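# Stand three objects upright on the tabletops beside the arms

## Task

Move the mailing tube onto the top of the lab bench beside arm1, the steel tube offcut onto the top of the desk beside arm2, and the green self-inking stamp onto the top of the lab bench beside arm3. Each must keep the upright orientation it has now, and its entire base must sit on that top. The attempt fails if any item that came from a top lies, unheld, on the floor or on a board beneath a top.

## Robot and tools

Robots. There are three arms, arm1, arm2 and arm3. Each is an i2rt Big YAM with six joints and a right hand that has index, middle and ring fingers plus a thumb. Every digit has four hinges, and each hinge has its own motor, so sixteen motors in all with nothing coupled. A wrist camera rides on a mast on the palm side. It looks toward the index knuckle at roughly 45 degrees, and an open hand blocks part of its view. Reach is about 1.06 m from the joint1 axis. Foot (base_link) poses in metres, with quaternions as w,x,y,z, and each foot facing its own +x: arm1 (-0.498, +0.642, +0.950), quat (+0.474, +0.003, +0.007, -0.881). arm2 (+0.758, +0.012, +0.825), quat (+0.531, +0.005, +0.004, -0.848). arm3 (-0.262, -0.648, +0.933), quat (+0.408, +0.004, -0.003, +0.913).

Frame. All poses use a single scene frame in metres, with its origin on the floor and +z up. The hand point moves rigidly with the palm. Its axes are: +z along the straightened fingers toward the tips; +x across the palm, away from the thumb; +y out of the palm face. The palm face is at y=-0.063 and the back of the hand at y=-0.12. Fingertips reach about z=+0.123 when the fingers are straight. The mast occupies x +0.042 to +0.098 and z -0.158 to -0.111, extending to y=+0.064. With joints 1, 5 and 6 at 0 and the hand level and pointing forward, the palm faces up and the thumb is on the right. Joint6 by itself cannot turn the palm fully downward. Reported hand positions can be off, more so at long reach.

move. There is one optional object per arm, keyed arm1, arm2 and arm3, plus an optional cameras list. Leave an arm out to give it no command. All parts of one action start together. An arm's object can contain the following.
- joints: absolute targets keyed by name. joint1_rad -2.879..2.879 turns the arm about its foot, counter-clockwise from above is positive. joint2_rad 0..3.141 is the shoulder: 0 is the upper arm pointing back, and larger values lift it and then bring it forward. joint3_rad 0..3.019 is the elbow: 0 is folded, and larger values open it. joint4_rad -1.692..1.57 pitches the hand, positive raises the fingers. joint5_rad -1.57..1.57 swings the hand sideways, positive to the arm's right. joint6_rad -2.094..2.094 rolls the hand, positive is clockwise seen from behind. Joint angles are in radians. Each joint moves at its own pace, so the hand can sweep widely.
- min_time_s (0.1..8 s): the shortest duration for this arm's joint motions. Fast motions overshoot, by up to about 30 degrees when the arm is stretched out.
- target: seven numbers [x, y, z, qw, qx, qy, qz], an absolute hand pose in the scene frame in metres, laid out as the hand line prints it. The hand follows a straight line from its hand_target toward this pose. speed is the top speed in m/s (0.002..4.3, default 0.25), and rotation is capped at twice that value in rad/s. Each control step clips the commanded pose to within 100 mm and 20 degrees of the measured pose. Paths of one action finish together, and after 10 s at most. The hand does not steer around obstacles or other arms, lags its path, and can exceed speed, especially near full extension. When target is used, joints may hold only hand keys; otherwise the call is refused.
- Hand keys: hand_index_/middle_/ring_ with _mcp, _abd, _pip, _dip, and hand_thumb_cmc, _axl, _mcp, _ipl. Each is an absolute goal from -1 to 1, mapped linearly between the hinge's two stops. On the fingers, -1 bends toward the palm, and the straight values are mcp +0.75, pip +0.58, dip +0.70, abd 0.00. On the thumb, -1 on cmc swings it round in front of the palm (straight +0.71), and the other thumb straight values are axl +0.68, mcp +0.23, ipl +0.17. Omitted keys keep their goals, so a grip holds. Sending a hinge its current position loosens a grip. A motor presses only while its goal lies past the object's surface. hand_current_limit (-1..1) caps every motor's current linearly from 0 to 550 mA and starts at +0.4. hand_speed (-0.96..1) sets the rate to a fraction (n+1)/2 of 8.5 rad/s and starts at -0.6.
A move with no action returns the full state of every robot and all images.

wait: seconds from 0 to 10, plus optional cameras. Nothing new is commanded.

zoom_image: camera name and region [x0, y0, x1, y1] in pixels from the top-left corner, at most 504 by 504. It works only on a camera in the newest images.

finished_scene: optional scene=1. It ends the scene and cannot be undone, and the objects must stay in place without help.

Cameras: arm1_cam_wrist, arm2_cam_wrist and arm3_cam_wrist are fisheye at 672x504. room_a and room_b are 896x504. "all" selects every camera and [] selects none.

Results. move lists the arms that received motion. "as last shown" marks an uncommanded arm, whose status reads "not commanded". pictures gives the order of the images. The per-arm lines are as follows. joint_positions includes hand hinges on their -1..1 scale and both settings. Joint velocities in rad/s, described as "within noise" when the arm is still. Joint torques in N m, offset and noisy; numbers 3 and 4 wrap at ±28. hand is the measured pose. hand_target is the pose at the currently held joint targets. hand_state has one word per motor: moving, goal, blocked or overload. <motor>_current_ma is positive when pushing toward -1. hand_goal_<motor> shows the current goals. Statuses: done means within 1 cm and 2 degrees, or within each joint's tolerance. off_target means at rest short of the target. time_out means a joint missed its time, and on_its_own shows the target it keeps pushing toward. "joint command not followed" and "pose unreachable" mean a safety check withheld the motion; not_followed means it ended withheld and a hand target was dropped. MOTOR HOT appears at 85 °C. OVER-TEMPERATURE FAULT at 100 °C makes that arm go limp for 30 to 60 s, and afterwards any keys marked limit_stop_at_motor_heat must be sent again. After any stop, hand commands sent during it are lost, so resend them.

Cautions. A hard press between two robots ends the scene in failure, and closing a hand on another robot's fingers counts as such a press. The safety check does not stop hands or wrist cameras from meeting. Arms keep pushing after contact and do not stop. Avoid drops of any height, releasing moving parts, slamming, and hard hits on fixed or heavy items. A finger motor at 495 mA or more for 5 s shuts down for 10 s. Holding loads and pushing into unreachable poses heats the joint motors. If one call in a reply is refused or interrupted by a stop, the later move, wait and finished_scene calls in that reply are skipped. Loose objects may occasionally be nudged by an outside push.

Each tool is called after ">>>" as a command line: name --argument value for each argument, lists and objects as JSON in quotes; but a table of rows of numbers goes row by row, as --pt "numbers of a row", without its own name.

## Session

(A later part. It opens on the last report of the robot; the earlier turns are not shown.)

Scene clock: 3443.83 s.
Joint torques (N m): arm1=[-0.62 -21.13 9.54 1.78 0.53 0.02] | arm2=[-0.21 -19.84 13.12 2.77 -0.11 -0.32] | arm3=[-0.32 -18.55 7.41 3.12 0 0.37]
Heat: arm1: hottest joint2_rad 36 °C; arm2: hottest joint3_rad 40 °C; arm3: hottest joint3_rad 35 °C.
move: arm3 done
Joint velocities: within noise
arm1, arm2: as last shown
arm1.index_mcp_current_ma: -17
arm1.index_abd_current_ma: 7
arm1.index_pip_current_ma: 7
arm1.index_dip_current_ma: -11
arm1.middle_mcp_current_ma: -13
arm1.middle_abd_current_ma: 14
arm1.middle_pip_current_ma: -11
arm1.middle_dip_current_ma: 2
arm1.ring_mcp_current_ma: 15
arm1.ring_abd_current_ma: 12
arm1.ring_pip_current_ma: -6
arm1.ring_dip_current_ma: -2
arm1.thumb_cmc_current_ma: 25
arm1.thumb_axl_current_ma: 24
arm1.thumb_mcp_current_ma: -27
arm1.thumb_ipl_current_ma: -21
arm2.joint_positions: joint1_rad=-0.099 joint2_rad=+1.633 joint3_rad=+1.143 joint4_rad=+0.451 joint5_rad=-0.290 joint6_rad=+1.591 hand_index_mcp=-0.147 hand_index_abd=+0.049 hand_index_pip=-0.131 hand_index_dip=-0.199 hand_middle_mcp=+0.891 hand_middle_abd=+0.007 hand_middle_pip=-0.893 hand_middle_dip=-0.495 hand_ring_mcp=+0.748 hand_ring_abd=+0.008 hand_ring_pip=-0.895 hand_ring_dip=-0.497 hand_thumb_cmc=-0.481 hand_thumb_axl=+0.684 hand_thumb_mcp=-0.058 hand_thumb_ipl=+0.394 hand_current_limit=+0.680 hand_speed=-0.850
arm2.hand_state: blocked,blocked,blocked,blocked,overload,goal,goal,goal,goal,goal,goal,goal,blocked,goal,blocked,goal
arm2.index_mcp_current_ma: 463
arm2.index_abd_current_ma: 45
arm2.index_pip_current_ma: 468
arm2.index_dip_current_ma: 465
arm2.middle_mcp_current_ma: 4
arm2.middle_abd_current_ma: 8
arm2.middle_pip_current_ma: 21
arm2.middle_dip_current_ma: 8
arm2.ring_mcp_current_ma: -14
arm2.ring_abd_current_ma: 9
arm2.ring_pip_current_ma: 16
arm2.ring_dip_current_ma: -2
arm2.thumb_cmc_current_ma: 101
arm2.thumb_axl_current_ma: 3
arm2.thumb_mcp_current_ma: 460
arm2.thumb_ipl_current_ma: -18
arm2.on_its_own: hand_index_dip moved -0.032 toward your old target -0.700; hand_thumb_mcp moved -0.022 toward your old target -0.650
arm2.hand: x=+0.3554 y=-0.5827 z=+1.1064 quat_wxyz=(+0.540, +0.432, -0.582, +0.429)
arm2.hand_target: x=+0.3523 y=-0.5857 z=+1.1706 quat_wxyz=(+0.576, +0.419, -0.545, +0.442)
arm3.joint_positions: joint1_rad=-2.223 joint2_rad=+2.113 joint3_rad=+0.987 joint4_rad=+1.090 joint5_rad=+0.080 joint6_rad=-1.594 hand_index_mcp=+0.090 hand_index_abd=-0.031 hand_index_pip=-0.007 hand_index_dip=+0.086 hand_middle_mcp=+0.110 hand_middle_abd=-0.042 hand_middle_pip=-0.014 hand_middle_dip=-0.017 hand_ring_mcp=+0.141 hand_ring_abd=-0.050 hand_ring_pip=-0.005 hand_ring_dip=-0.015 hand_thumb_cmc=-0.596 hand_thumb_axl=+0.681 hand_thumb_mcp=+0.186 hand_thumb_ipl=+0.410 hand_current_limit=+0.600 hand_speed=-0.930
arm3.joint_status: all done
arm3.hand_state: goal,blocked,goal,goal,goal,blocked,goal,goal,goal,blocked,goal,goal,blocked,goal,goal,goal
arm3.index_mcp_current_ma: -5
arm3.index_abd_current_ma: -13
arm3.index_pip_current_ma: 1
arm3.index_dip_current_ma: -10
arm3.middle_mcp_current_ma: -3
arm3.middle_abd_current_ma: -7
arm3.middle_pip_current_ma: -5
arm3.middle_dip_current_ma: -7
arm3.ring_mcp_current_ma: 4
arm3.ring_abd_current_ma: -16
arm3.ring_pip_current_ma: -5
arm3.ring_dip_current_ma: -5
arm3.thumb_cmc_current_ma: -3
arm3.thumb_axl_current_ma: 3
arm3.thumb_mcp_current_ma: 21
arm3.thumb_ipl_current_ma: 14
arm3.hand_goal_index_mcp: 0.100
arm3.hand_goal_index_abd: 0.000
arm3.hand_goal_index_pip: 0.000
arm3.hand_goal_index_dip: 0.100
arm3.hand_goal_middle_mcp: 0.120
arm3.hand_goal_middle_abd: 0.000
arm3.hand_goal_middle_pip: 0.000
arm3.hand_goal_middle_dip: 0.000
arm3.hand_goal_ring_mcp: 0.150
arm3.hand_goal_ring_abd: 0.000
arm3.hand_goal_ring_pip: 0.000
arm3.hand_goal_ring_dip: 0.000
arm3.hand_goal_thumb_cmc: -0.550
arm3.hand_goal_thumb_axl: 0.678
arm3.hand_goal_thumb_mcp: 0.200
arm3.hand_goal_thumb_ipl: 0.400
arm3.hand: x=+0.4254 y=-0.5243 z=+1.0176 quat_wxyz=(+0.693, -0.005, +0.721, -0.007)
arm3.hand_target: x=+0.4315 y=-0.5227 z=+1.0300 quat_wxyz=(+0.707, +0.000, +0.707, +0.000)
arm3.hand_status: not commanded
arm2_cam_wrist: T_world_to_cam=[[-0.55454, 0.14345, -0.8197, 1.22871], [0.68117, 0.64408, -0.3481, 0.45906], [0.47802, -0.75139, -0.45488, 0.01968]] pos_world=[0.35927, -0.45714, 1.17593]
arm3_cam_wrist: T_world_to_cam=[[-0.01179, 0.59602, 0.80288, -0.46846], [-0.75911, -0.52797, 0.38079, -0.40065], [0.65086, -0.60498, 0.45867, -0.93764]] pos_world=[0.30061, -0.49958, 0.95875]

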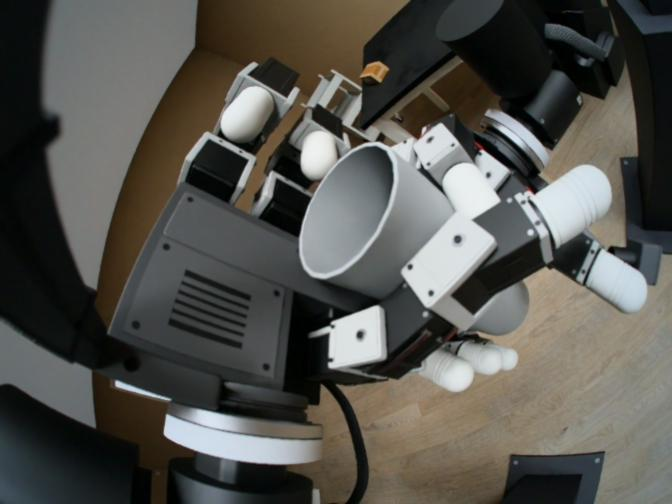

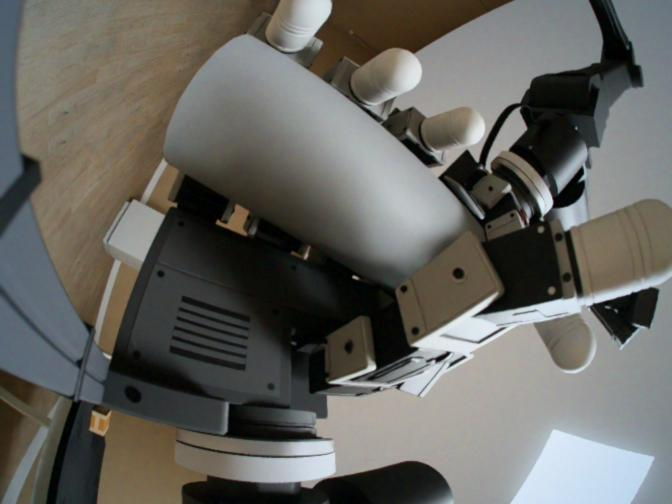

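>>> move --arm3 '{"joints": {"hand_index_mcp": 0.3, "hand_index_pip": 0.2, "hand_index_dip": 0.3, "hand_middle_mcp": 0.35, "hand_middle_pip": 0.2, "hand_middle_dip": 0.3, "hand_ring_mcp": 0.35, "hand_ring_pip": 0.2, "hand_ring_dip": 0.3, "hand_thumb_mcp": 0.45, "hand_speed": -0.88}}'

>>> move --arm3 '{"target": [0.4315, -0.5227, 1.010, 0.7071, 0.0, 0.7071, 0.0], "speed": 0.05}' --cameras '["arm2_cam_wrist", "arm3_cam_wrist"]'

Scene clock: 3451.90 s.
Joint torques (N m): arm1=[-0.62 -21.19 9.54 1.77 0.53 0.02] | arm2=[-0.21 -20.01 13.11 2.73 -0.12 -0.34] | arm3=[-0.5 -18.49 7.41 3.1 0.01 0.31]
Heat: arm1: hottest joint2_rad 36 °C; arm2: hottest joint3_rad 40 °C; arm3: hottest joint3_rad 35 °C.
move: arm3 done
Joint velocities: within noise
arm1: as last shown
arm1.index_mcp_current_ma: -5
arm1.index_abd_current_ma: 9
arm1.index_pip_current_ma: -12
arm1.index_dip_current_ma: -14
arm1.middle_mcp_current_ma: -11
arm1.middle_abd_current_ma: 20
arm1.middle_pip_current_ma: -10
arm1.middle_dip_current_ma: -1
arm1.ring_mcp_current_ma: -8
arm1.ring_abd_current_ma: 6
arm1.ring_pip_current_ma: -12
arm1.ring_dip_current_ma: 9
arm1.thumb_cmc_current_ma: 37
arm1.thumb_axl_current_ma: 29
arm1.thumb_mcp_current_ma: -16
arm1.thumb_ipl_current_ma: -20
arm2.joint_positions: joint1_rad=-0.099 joint2_rad=+1.633 joint3_rad=+1.143 joint4_rad=+0.451 joint5_rad=-0.290 joint6_rad=+1.594 hand_index_mcp=-0.147 hand_index_abd=+0.049 hand_index_pip=-0.131 hand_index_dip=-0.199 hand_middle_mcp=+0.891 hand_middle_abd=+0.007 hand_middle_pip=-0.893 hand_middle_dip=-0.495 hand_ring_mcp=+0.748 hand_ring_abd=+0.008 hand_ring_pip=-0.895 hand_ring_dip=-0.497 hand_thumb_cmc=-0.481 hand_thumb_axl=+0.684 hand_thumb_mcp=-0.058 hand_thumb_ipl=+0.394 hand_current_limit=+0.680 hand_speed=-0.850
arm2.joint_status: not commanded
arm2.hand_state: blocked,blocked,blocked,blocked,overload,goal,goal,goal,goal,goal,goal,goal,blocked,goal,blocked,goal
arm2.index_mcp_current_ma: 464
arm2.index_abd_current_ma: 39
arm2.index_pip_current_ma: 466
arm2.index_dip_current_ma: 461
arm2.middle_mcp_current_ma: -6
arm2.middle_abd_current_ma: 6
arm2.middle_pip_current_ma: 21
arm2.middle_dip_current_ma: 3
arm2.ring_mcp_current_ma: -17
arm2.ring_abd_current_ma: 24
arm2.ring_pip_current_ma: 15
arm2.ring_dip_current_ma: 11
arm2.thumb_cmc_current_ma: 112
arm2.thumb_axl_current_ma: 6
arm2.thumb_mcp_current_ma: 461
arm2.thumb_ipl_current_ma: -16
arm2.hand_goal_index_mcp: -0.900
arm2.hand_goal_index_abd: 0.000
arm2.hand_goal_index_pip: -0.900
arm2.hand_goal_index_dip: -0.700
arm2.hand_goal_middle_mcp: 0.750
arm2.hand_goal_middle_abd: 0.000
arm2.hand_goal_middle_pip: -0.900
arm2.hand_goal_middle_dip: -0.500
arm2.hand_goal_ring_mcp: 0.750
arm2.hand_goal_ring_abd: 0.000
arm2.hand_goal_ring_pip: -0.900
arm2.hand_goal_ring_dip: -0.500
arm2.hand_goal_thumb_cmc: -0.550
arm2.hand_goal_thumb_axl: 0.678
arm2.hand_goal_thumb_mcp: -0.650
arm2.hand_goal_thumb_ipl: 0.400
arm2.hand: x=+0.3555 y=-0.5827 z=+1.1062 quat_wxyz=(+0.539, +0.431, -0.582, +0.430)
arm2.hand_target: x=+0.3523 y=-0.5857 z=+1.1706 quat_wxyz=(+0.576, +0.419, -0.545, +0.442)
arm2.hand_status: not commanded
arm3.joint_positions: joint1_rad=-2.223 joint2_rad=+2.113 joint3_rad=+0.987 joint4_rad=+1.090 joint5_rad=+0.080 joint6_rad=-1.593 hand_index_mcp=+0.294 hand_index_abd=-0.031 hand_index_pip=+0.194 hand_index_dip=+0.289 hand_middle_mcp=+0.338 hand_middle_abd=-0.042 hand_middle_pip=+0.187 hand_middle_dip=+0.284 hand_ring_mcp=+0.343 hand_ring_abd=-0.050 hand_ring_pip=+0.196 hand_ring_dip=+0.286 hand_thumb_cmc=-0.596 hand_thumb_axl=+0.684 hand_thumb_mcp=+0.437 hand_thumb_ipl=+0.410 hand_current_limit=+0.600 hand_speed=-0.880
arm3.joint_status: all done
arm3.hand_state: goal,blocked,goal,goal,goal,blocked,goal,goal,goal,blocked,goal,goal,blocked,goal,goal,goal
arm3.index_mcp_current_ma: -8
arm3.index_abd_current_ma: -3
arm3.index_pip_current_ma: -7
arm3.index_dip_current_ma: -13
arm3.middle_mcp_current_ma: 1
arm3.middle_abd_current_ma: -6
arm3.middle_pip_current_ma: -2
arm3.middle_dip_current_ma: -14
arm3.ring_mcp_current_ma: 26
arm3.ring_abd_current_ma: -10
arm3.ring_pip_current_ma: 0
arm3.ring_dip_current_ma: -2
arm3.thumb_cmc_current_ma: 4
arm3.thumb_axl_current_ma: 7
arm3.thumb_mcp_current_ma: -5
arm3.thumb_ipl_current_ma: 0
arm3.hand_goal_index_mcp: 0.300
arm3.hand_goal_index_abd: 0.000
arm3.hand_goal_index_pip: 0.200
arm3.hand_goal_index_dip: 0.300
arm3.hand_goal_middle_mcp: 0.350
arm3.hand_goal_middle_abd: 0.000
arm3.hand_goal_middle_pip: 0.200
arm3.hand_goal_middle_dip: 0.300
arm3.hand_goal_ring_mcp: 0.350
arm3.hand_goal_ring_abd: 0.000
arm3.hand_goal_ring_pip: 0.200
arm3.hand_goal_ring_dip: 0.300
arm3.hand_goal_thumb_cmc: -0.550
arm3.hand_goal_thumb_axl: 0.678
arm3.hand_goal_thumb_mcp: 0.450
arm3.hand_goal_thumb_ipl: 0.400
arm3.hand: x=+0.4254 y=-0.5243 z=+1.0177 quat_wxyz=(+0.693, -0.005, +0.721, -0.007)
arm3.hand_target: x=+0.4315 y=-0.5227 z=+1.0300 quat_wxyz=(+0.707, +0.000, +0.707, +0.000)
arm3.hand_status: not commanded
pictures: none

Scene clock: 3453.00 s.
Joint torques (N m): arm1=[-0.62 -21.19 9.51 1.78 0.53 0.02] | arm2=[-0.15 -19.96 13.14 2.71 -0.11 -0.34] | arm3=[-0.67 -18.61 7.65 3.22 -0.02 0.31]
Heat: arm1: hottest joint2_rad 36 °C; arm2: hottest joint3_rad 40 °C; arm3: hottest joint3_rad 35 °C.
move: arm3 off_target
Joint velocities: within noise
arm1, arm2: as last shown
arm1.index_mcp_current_ma: 4
arm1.index_abd_current_ma: 2
arm1.index_pip_current_ma: 6
arm1.index_dip_current_ma: -12
arm1.middle_mcp_current_ma: -17
arm1.middle_abd_current_ma: 19
arm1.middle_pip_current_ma: -18
arm1.ring_mcp_current_ma: 9
arm1.ring_abd_current_ma: 9
arm1.ring_pip_current_ma: 7
arm1.ring_dip_current_ma: 4
arm1.thumb_cmc_current_ma: 39
arm1.thumb_axl_current_ma: 39
arm1.thumb_mcp_current_ma: -28
arm1.thumb_ipl_current_ma: -28
arm2.joint_positions: joint1_rad=-0.099 joint2_rad=+1.633 joint3_rad=+1.143 joint4_rad=+0.451 joint5_rad=-0.291 joint6_rad=+1.594 hand_index_mcp=-0.147 hand_index_abd=+0.049 hand_index_pip=-0.131 hand_index_dip=-0.199 hand_middle_mcp=+0.891 hand_middle_abd=+0.007 hand_middle_pip=-0.893 hand_middle_dip=-0.495 hand_ring_mcp=+0.748 hand_ring_abd=+0.008 hand_ring_pip=-0.895 hand_ring_dip=-0.497 hand_thumb_cmc=-0.481 hand_thumb_axl=+0.684 hand_thumb_mcp=-0.058 hand_thumb_ipl=+0.394 hand_current_limit=+0.680 hand_speed=-0.850
arm2.index_mcp_current_ma: 469
arm2.index_abd_current_ma: 54
arm2.index_pip_current_ma: 470
arm2.index_dip_current_ma: 464
arm2.middle_mcp_current_ma: -11
arm2.middle_abd_current_ma: 11
arm2.middle_pip_current_ma: 16
arm2.middle_dip_current_ma: 4
arm2.ring_mcp_current_ma: -12
arm2.ring_abd_current_ma: 9
arm2.ring_pip_current_ma: 8
arm2.ring_dip_current_ma: 5
arm2.thumb_cmc_current_ma: 110
arm2.thumb_axl_current_ma: -2
arm2.thumb_ipl_current_ma: -20
arm2.hand: x=+0.3555 y=-0.5828 z=+1.1062 quat_wxyz=(+0.539, +0.431, -0.582, +0.430)
arm2.hand_target: x=+0.3524 y=-0.5858 z=+1.1706 quat_wxyz=(+0.576, +0.420, -0.545, +0.442)
arm3.joint_positions: joint1_rad=-2.223 joint2_rad=+2.162 joint3_rad=+0.987 joint4_rad=+1.131 joint5_rad=+0.080 joint6_rad=-1.593 hand_index_mcp=+0.294 hand_index_abd=-0.031 hand_index_pip=+0.194 hand_index_dip=+0.289 hand_middle_mcp=+0.338 hand_middle_abd=-0.042 hand_middle_pip=+0.187 hand_middle_dip=+0.284 hand_ring_mcp=+0.343 hand_ring_abd=-0.050 hand_ring_pip=+0.196 hand_ring_dip=+0.286 hand_thumb_cmc=-0.596 hand_thumb_axl=+0.684 hand_thumb_mcp=+0.437 hand_thumb_ipl=+0.410 hand_current_limit=+0.600 hand_speed=-0.880
arm3.joint_status: not commanded
arm3.hand_state: goal,blocked,goal,goal,goal,blocked,goal,goal,goal,blocked,goal,goal,blocked,goal,goal,goal
arm3.index_mcp_current_ma: -11
arm3.index_abd_current_ma: 15
arm3.index_pip_current_ma: -3
arm3.index_dip_current_ma: -9
arm3.middle_mcp_current_ma: -4
arm3.middle_abd_current_ma: 4
arm3.middle_pip_current_ma: -9
arm3.middle_dip_current_ma: 7
arm3.ring_mcp_current_ma: 5
arm3.ring_abd_current_ma: -2
arm3.ring_pip_current_ma: -1
arm3.ring_dip_current_ma: -3
arm3.thumb_cmc_current_ma: 8
arm3.thumb_axl_current_ma: -10
arm3.thumb_mcp_current_ma: 14
arm3.thumb_ipl_current_ma: 3
arm3.hand_goal_index_mcp: 0.300
arm3.hand_goal_index_abd: 0.000
arm3.hand_goal_index_pip: 0.200
arm3.hand_goal_index_dip: 0.300
arm3.hand_goal_middle_mcp: 0.350
arm3.hand_goal_middle_abd: 0.000
arm3.hand_goal_middle_pip: 0.200
arm3.hand_goal_middle_dip: 0.300
arm3.hand_goal_ring_mcp: 0.350
arm3.hand_goal_ring_abd: 0.000
arm3.hand_goal_ring_pip: 0.200
arm3.hand_goal_ring_dip: 0.300
arm3.hand_goal_thumb_cmc: -0.550
arm3.hand_goal_thumb_axl: 0.678
arm3.hand_goal_thumb_mcp: 0.450
arm3.hand_goal_thumb_ipl: 0.400
arm3.hand: x=+0.4222 y=-0.5244 z=+0.9951 quat_wxyz=(+0.690, -0.005, +0.724, -0.007)
arm3.hand_target: x=+0.4308 y=-0.5229 z=+1.0100 quat_wxyz=(+0.707, +0.000, +0.707, +0.000)
arm3.hand_status: off_target (0.018 m and 3.0 deg from the pose sent, 0.010 m and 2.5 deg at the start)
arm2_cam_wrist: T_world_to_cam=[[-0.55275, 0.1428, -0.82102, 1.22907], [0.68176, 0.64406, -0.34698, 0.45741], [0.47924, -0.75153, -0.45336, 0.01725]] pos_world=[0.35926, -0.45714, 1.17562]
arm3_cam_wrist: T_world_to_cam=[[-0.00511, 0.59557, 0.80328, -0.45382], [-0.7559, -0.5282, 0.38681, -0.40199], [0.65467, -0.60522, 0.45289, -0.9212]] pos_world=[0.2969, -0.49958, 0.93725]

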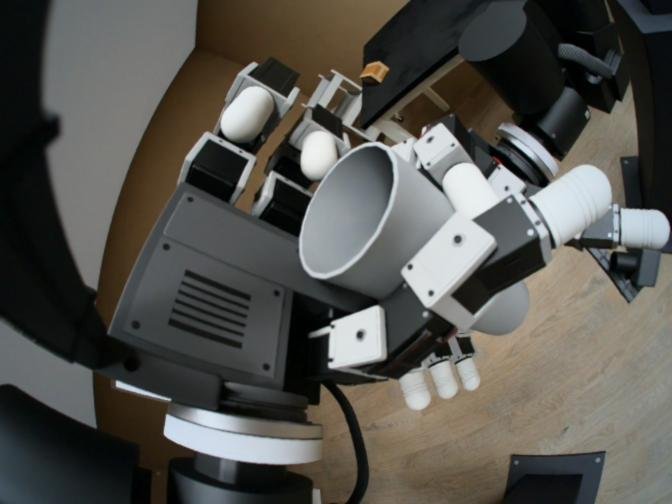

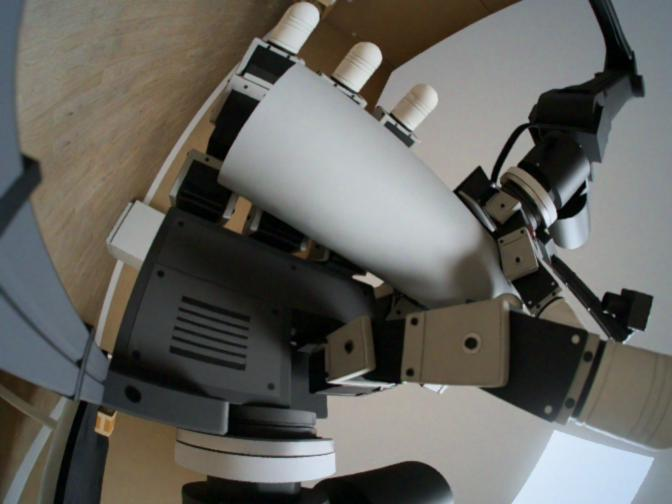

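>>> move --arm3 '{"joints": {"hand_index_mcp": 0.75, "hand_index_pip": 0.578, "hand_index_dip": 0.696, "hand_middle_mcp": 0.75, "hand_middle_pip": 0.578, "hand_middle_dip": 0.696, "hand_ring_mcp": 0.75, "hand_ring_pip": 0.578, "hand_ring_dip": 0.696, "hand_thumb_mcp": 0.6, "hand_speed": -0.8}}'

>>> move --arm3 '{"target": [0.4250, -0.5800, 1.000, 0.7071, 0.0, 0.7071, 0.0], "speed": 0.1}' --cameras '["arm2_cam_wrist", "arm3_cam_wrist"]'

Scene clock: 3464.67 s.
Joint torques (N m): arm1=[-0.62 -21.13 9.51 1.78 0.53 0.02] | arm2=[-0.09 -19.66 13.12 2.69 -0.11 -0.34] | arm3=[-0.5 -18.55 7.68 3.21 0.02 0.18]
Heat: arm1: hottest joint2_rad 36 °C; arm2: hottest joint3_rad 41 °C; arm3: hottest joint3_rad 35 °C.
move: arm3 done
Joint velocities: within noise
arm1.joint_positions: joint1_rad=-0.789 joint2_rad=+2.379 joint3_rad=+1.472 joint4_rad=+0.498 joint5_rad=+0.408 joint6_rad=+1.738 hand_index_mcp=+0.380 hand_index_abd=+0.004 hand_index_pip=+0.162 hand_index_dip=+0.588 hand_middle_mcp=+0.996 hand_middle_abd=+0.011 hand_middle_pip=+0.571 hand_middle_dip=+0.697 hand_ring_mcp=+0.995 hand_ring_abd=+0.010 hand_ring_pip=+0.571 hand_ring_dip=+0.690 hand_thumb_cmc=-0.324 hand_thumb_axl=+0.700 hand_thumb_mcp=+0.052 hand_thumb_ipl=+0.266 hand_current_limit=+0.400 hand_speed=-0.900
arm1.joint_status: not commanded
arm1.hand_state: goal,goal,goal,goal,goal,goal,goal,goal,goal,goal,goal,goal,blocked,blocked,blocked,goal
arm1.index_mcp_current_ma: -8
arm1.index_abd_current_ma: 10
arm1.index_pip_current_ma: 1
arm1.index_dip_current_ma: -15
arm1.middle_mcp_current_ma: -8
arm1.middle_abd_current_ma: 23
arm1.middle_pip_current_ma: -16
arm1.middle_dip_current_ma: -5
arm1.ring_mcp_current_ma: -1
arm1.ring_abd_current_ma: 12
arm1.ring_pip_current_ma: -9
arm1.ring_dip_current_ma: 2
arm1.thumb_cmc_current_ma: 32
arm1.thumb_axl_current_ma: 25
arm1.thumb_mcp_current_ma: -29
arm1.thumb_ipl_current_ma: -26
arm1.hand_goal_index_mcp: 0.380
arm1.hand_goal_index_abd: 0.000
arm1.hand_goal_index_pip: 0.170
arm1.hand_goal_index_dip: 0.600
arm1.hand_goal_middle_mcp: 1.000
arm1.hand_goal_middle_abd: 0.000
arm1.hand_goal_middle_pip: 0.578
arm1.hand_goal_middle_dip: 0.696
arm1.hand_goal_ring_mcp: 1.000
arm1.hand_goal_ring_abd: 0.000
arm1.hand_goal_ring_pip: 0.578
arm1.hand_goal_ring_dip: 0.696
arm1.hand_goal_thumb_cmc: -0.350
arm1.hand_goal_thumb_axl: 0.678
arm1.hand_goal_thumb_mcp: 0.080
arm1.hand_goal_thumb_ipl: 0.280
arm1.hand: x=-1.2601 y=+0.6354 z=+0.8786 quat_wxyz=(+0.560, -0.094, -0.819, -0.075)
arm1.hand_target: x=-1.2723 y=+0.6331 z=+0.8852 quat_wxyz=(+0.569, -0.101, -0.813, -0.071)
arm1.hand_status: not commanded
arm2: as last shown
arm2.index_mcp_current_ma: 468
arm2.index_abd_current_ma: 50
arm2.index_pip_current_ma: 465
arm2.index_dip_current_ma: 456
arm2.middle_mcp_current_ma: -7
arm2.middle_abd_current_ma: 14
arm2.middle_pip_current_ma: 18
arm2.middle_dip_current_ma: 13
arm2.ring_mcp_current_ma: -9
arm2.ring_pip_current_ma: 17
arm2.ring_dip_current_ma: 4
arm2.thumb_axl_current_ma: -4
arm2.thumb_mcp_current_ma: 463
arm2.thumb_ipl_current_ma: -17
arm3.joint_positions: joint1_rad=-2.223 joint2_rad=+2.162 joint3_rad=+0.987 joint4_rad=+1.131 joint5_rad=+0.079 joint6_rad=-1.592 hand_index_mcp=+0.740 hand_index_abd=-0.031 hand_index_pip=+0.566 hand_index_dip=+0.684 hand_middle_mcp=+0.739 hand_middle_abd=-0.042 hand_middle_pip=+0.565 hand_middle_dip=+0.682 hand_ring_mcp=+0.739 hand_ring_abd=-0.050 hand_ring_pip=+0.568 hand_ring_dip=+0.683 hand_thumb_cmc=-0.596 hand_thumb_axl=+0.684 hand_thumb_mcp=+0.588 hand_thumb_ipl=+0.410 hand_current_limit=+0.600 hand_speed=-0.800
arm3.joint_status: all done
arm3.hand_state: goal,blocked,goal,goal,goal,blocked,goal,goal,goal,blocked,goal,goal,blocked,goal,goal,goal
arm3.index_mcp_current_ma: -15
arm3.index_abd_current_ma: 15
arm3.index_pip_current_ma: -3
arm3.index_dip_current_ma: -9
arm3.middle_mcp_current_ma: 2
arm3.middle_abd_current_ma: -7
arm3.middle_pip_current_ma: 0
arm3.middle_dip_current_ma: -1
arm3.ring_mcp_current_ma: 23
arm3.ring_abd_current_ma: -18
arm3.ring_pip_current_ma: -8
arm3.ring_dip_current_ma: -3
arm3.thumb_cmc_current_ma: -5
arm3.thumb_axl_current_ma: 3
arm3.thumb_mcp_current_ma: 13
arm3.thumb_ipl_current_ma: 1
arm3.hand_goal_index_mcp: 0.750
arm3.hand_goal_index_abd: 0.000
arm3.hand_goal_index_pip: 0.578
arm3.hand_goal_index_dip: 0.696
arm3.hand_goal_middle_mcp: 0.750
arm3.hand_goal_middle_abd: 0.000
arm3.hand_goal_middle_pip: 0.578
arm3.hand_goal_middle_dip: 0.696
arm3.hand_goal_ring_mcp: 0.750
arm3.hand_goal_ring_abd: 0.000
arm3.hand_goal_ring_pip: 0.578
arm3.hand_goal_ring_dip: 0.696
arm3.hand_goal_thumb_cmc: -0.550
arm3.hand_goal_thumb_axl: 0.678
arm3.hand_goal_thumb_mcp: 0.600
arm3.hand_goal_thumb_ipl: 0.400
arm3.hand: x=+0.4222 y=-0.5243 z=+0.9951 quat_wxyz=(+0.690, -0.005, +0.724, -0.006)
arm3.hand_target: x=+0.4308 y=-0.5229 z=+1.0100 quat_wxyz=(+0.707, +0.000, +0.707, +0.000)
arm3.hand_status: not commanded
pictures: none

Scene clock: 3465.90 s.
Joint torques (N m): arm1=[-0.62 -21.19 9.52 1.78 0.53 0.02] | arm2=[-0.09 -20.07 13.05 2.73 -0.11 -0.33] | arm3=[-0.38 -18.02 6.12 3.21 -0.09 0.17]
Heat: arm1: hottest joint2_rad 36 °C; arm2: hottest joint3_rad 41 °C; arm3: hottest joint3_rad 35 °C.
move: arm3 done
Joint velocities: within noise
arm1, arm2: as last shown
arm1.index_mcp_current_ma: -14
arm1.index_abd_current_ma: 11
arm1.index_pip_current_ma: 3
arm1.index_dip_current_ma: -11
arm1.middle_mcp_current_ma: -16
arm1.middle_abd_current_ma: 16
arm1.middle_pip_current_ma: -22
arm1.middle_dip_current_ma: 0
arm1.ring_mcp_current_ma: -13
arm1.ring_abd_current_ma: 10
arm1.ring_pip_current_ma: -13
arm1.ring_dip_current_ma: -1
arm1.thumb_cmc_current_ma: 24
arm1.thumb_axl_current_ma: 35
arm1.thumb_mcp_current_ma: -17
arm1.thumb_ipl_current_ma: -15
arm2.index_mcp_current_ma: 472
arm2.index_abd_current_ma: 41
arm2.index_pip_current_ma: 464
arm2.index_dip_current_ma: 455
arm2.middle_mcp_current_ma: -6
arm2.middle_abd_current_ma: 17
arm2.middle_pip_current_ma: 16
arm2.middle_dip_current_ma: 2
arm2.ring_mcp_current_ma: -11
arm2.ring_abd_current_ma: 19
arm2.ring_dip_current_ma: 16
arm2.thumb_cmc_current_ma: 113
arm2.thumb_axl_current_ma: 3
arm2.thumb_mcp_current_ma: 459
arm2.thumb_ipl_current_ma: -3
arm3.joint_positions: joint1_rad=-2.337 joint2_rad=+2.174 joint3_rad=+0.987 joint4_rad=+1.164 joint5_rad=-0.029 joint6_rad=-1.592 hand_index_mcp=+0.740 hand_index_abd=-0.031 hand_index_pip=+0.566 hand_index_dip=+0.685 hand_middle_mcp=+0.739 hand_middle_abd=-0.042 hand_middle_pip=+0.565 hand_middle_dip=+0.682 hand_ring_mcp=+0.739 hand_ring_abd=-0.050 hand_ring_pip=+0.568 hand_ring_dip=+0.683 hand_thumb_cmc=-0.596 hand_thumb_axl=+0.684 hand_thumb_mcp=+0.588 hand_thumb_ipl=+0.410 hand_current_limit=+0.600 hand_speed=-0.800
arm3.joint_status: not commanded
arm3.hand_state: goal,blocked,goal,goal,goal,blocked,goal,goal,goal,blocked,goal,goal,blocked,goal,goal,goal
arm3.index_mcp_current_ma: -9
arm3.index_abd_current_ma: -2
arm3.index_pip_current_ma: -2
arm3.index_dip_current_ma: -15
arm3.middle_mcp_current_ma: -13
arm3.middle_abd_current_ma: -2
arm3.middle_pip_current_ma: -3
arm3.middle_dip_current_ma: -1
arm3.ring_mcp_current_ma: 1
arm3.ring_abd_current_ma: -8
arm3.ring_pip_current_ma: -4
arm3.ring_dip_current_ma: -5
arm3.thumb_cmc_current_ma: 0
arm3.thumb_axl_current_ma: -7
arm3.thumb_mcp_current_ma: 3
arm3.thumb_ipl_current_ma: 23
arm3.hand_goal_index_mcp: 0.750
arm3.hand_goal_index_abd: 0.000
arm3.hand_goal_index_pip: 0.578
arm3.hand_goal_index_dip: 0.696
arm3.hand_goal_middle_mcp: 0.750
arm3.hand_goal_middle_abd: 0.000
arm3.hand_goal_middle_pip: 0.578
arm3.hand_goal_middle_dip: 0.696
arm3.hand_goal_ring_mcp: 0.750
arm3.hand_goal_ring_abd: 0.000
arm3.hand_goal_ring_pip: 0.578
arm3.hand_goal_ring_dip: 0.696
arm3.hand_goal_thumb_cmc: -0.550
arm3.hand_goal_thumb_axl: 0.678
arm3.hand_goal_thumb_mcp: 0.600
arm3.hand_goal_thumb_ipl: 0.400
arm3.hand: x=+0.4226 y=-0.5836 z=+0.9956 quat_wxyz=(+0.697, -0.001, +0.717, -0.007)
arm3.hand_target: x=+0.4249 y=-0.5801 z=+0.9999 quat_wxyz=(+0.707, +0.000, +0.707, +0.000)
arm3.hand_status: done (0.006 m and 1.8 deg from the pose sent, 0.056 m and 3.0 deg at the start)
arm2_cam_wrist: T_world_to_cam=[[-0.55275, 0.1428, -0.82102, 1.22907], [0.68176, 0.64406, -0.34698, 0.45741], [0.47924, -0.75153, -0.45336, 0.01725]] pos_world=[0.35926, -0.45714, 1.17562]
arm3_cam_wrist: T_world_to_cam=[[-0.01892, 0.59182, 0.80585, -0.41793], [-0.76721, -0.52542, 0.36786, -0.40792], [0.64111, -0.6113, 0.46399, -0.96644]] pos_world=[0.29873, -0.55777, 0.93526]

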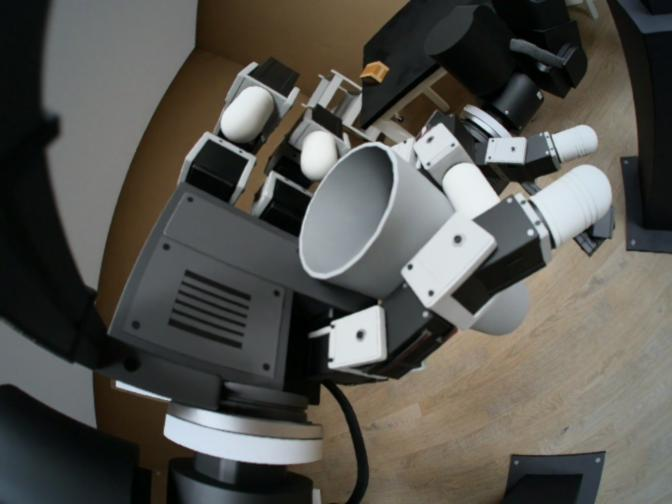

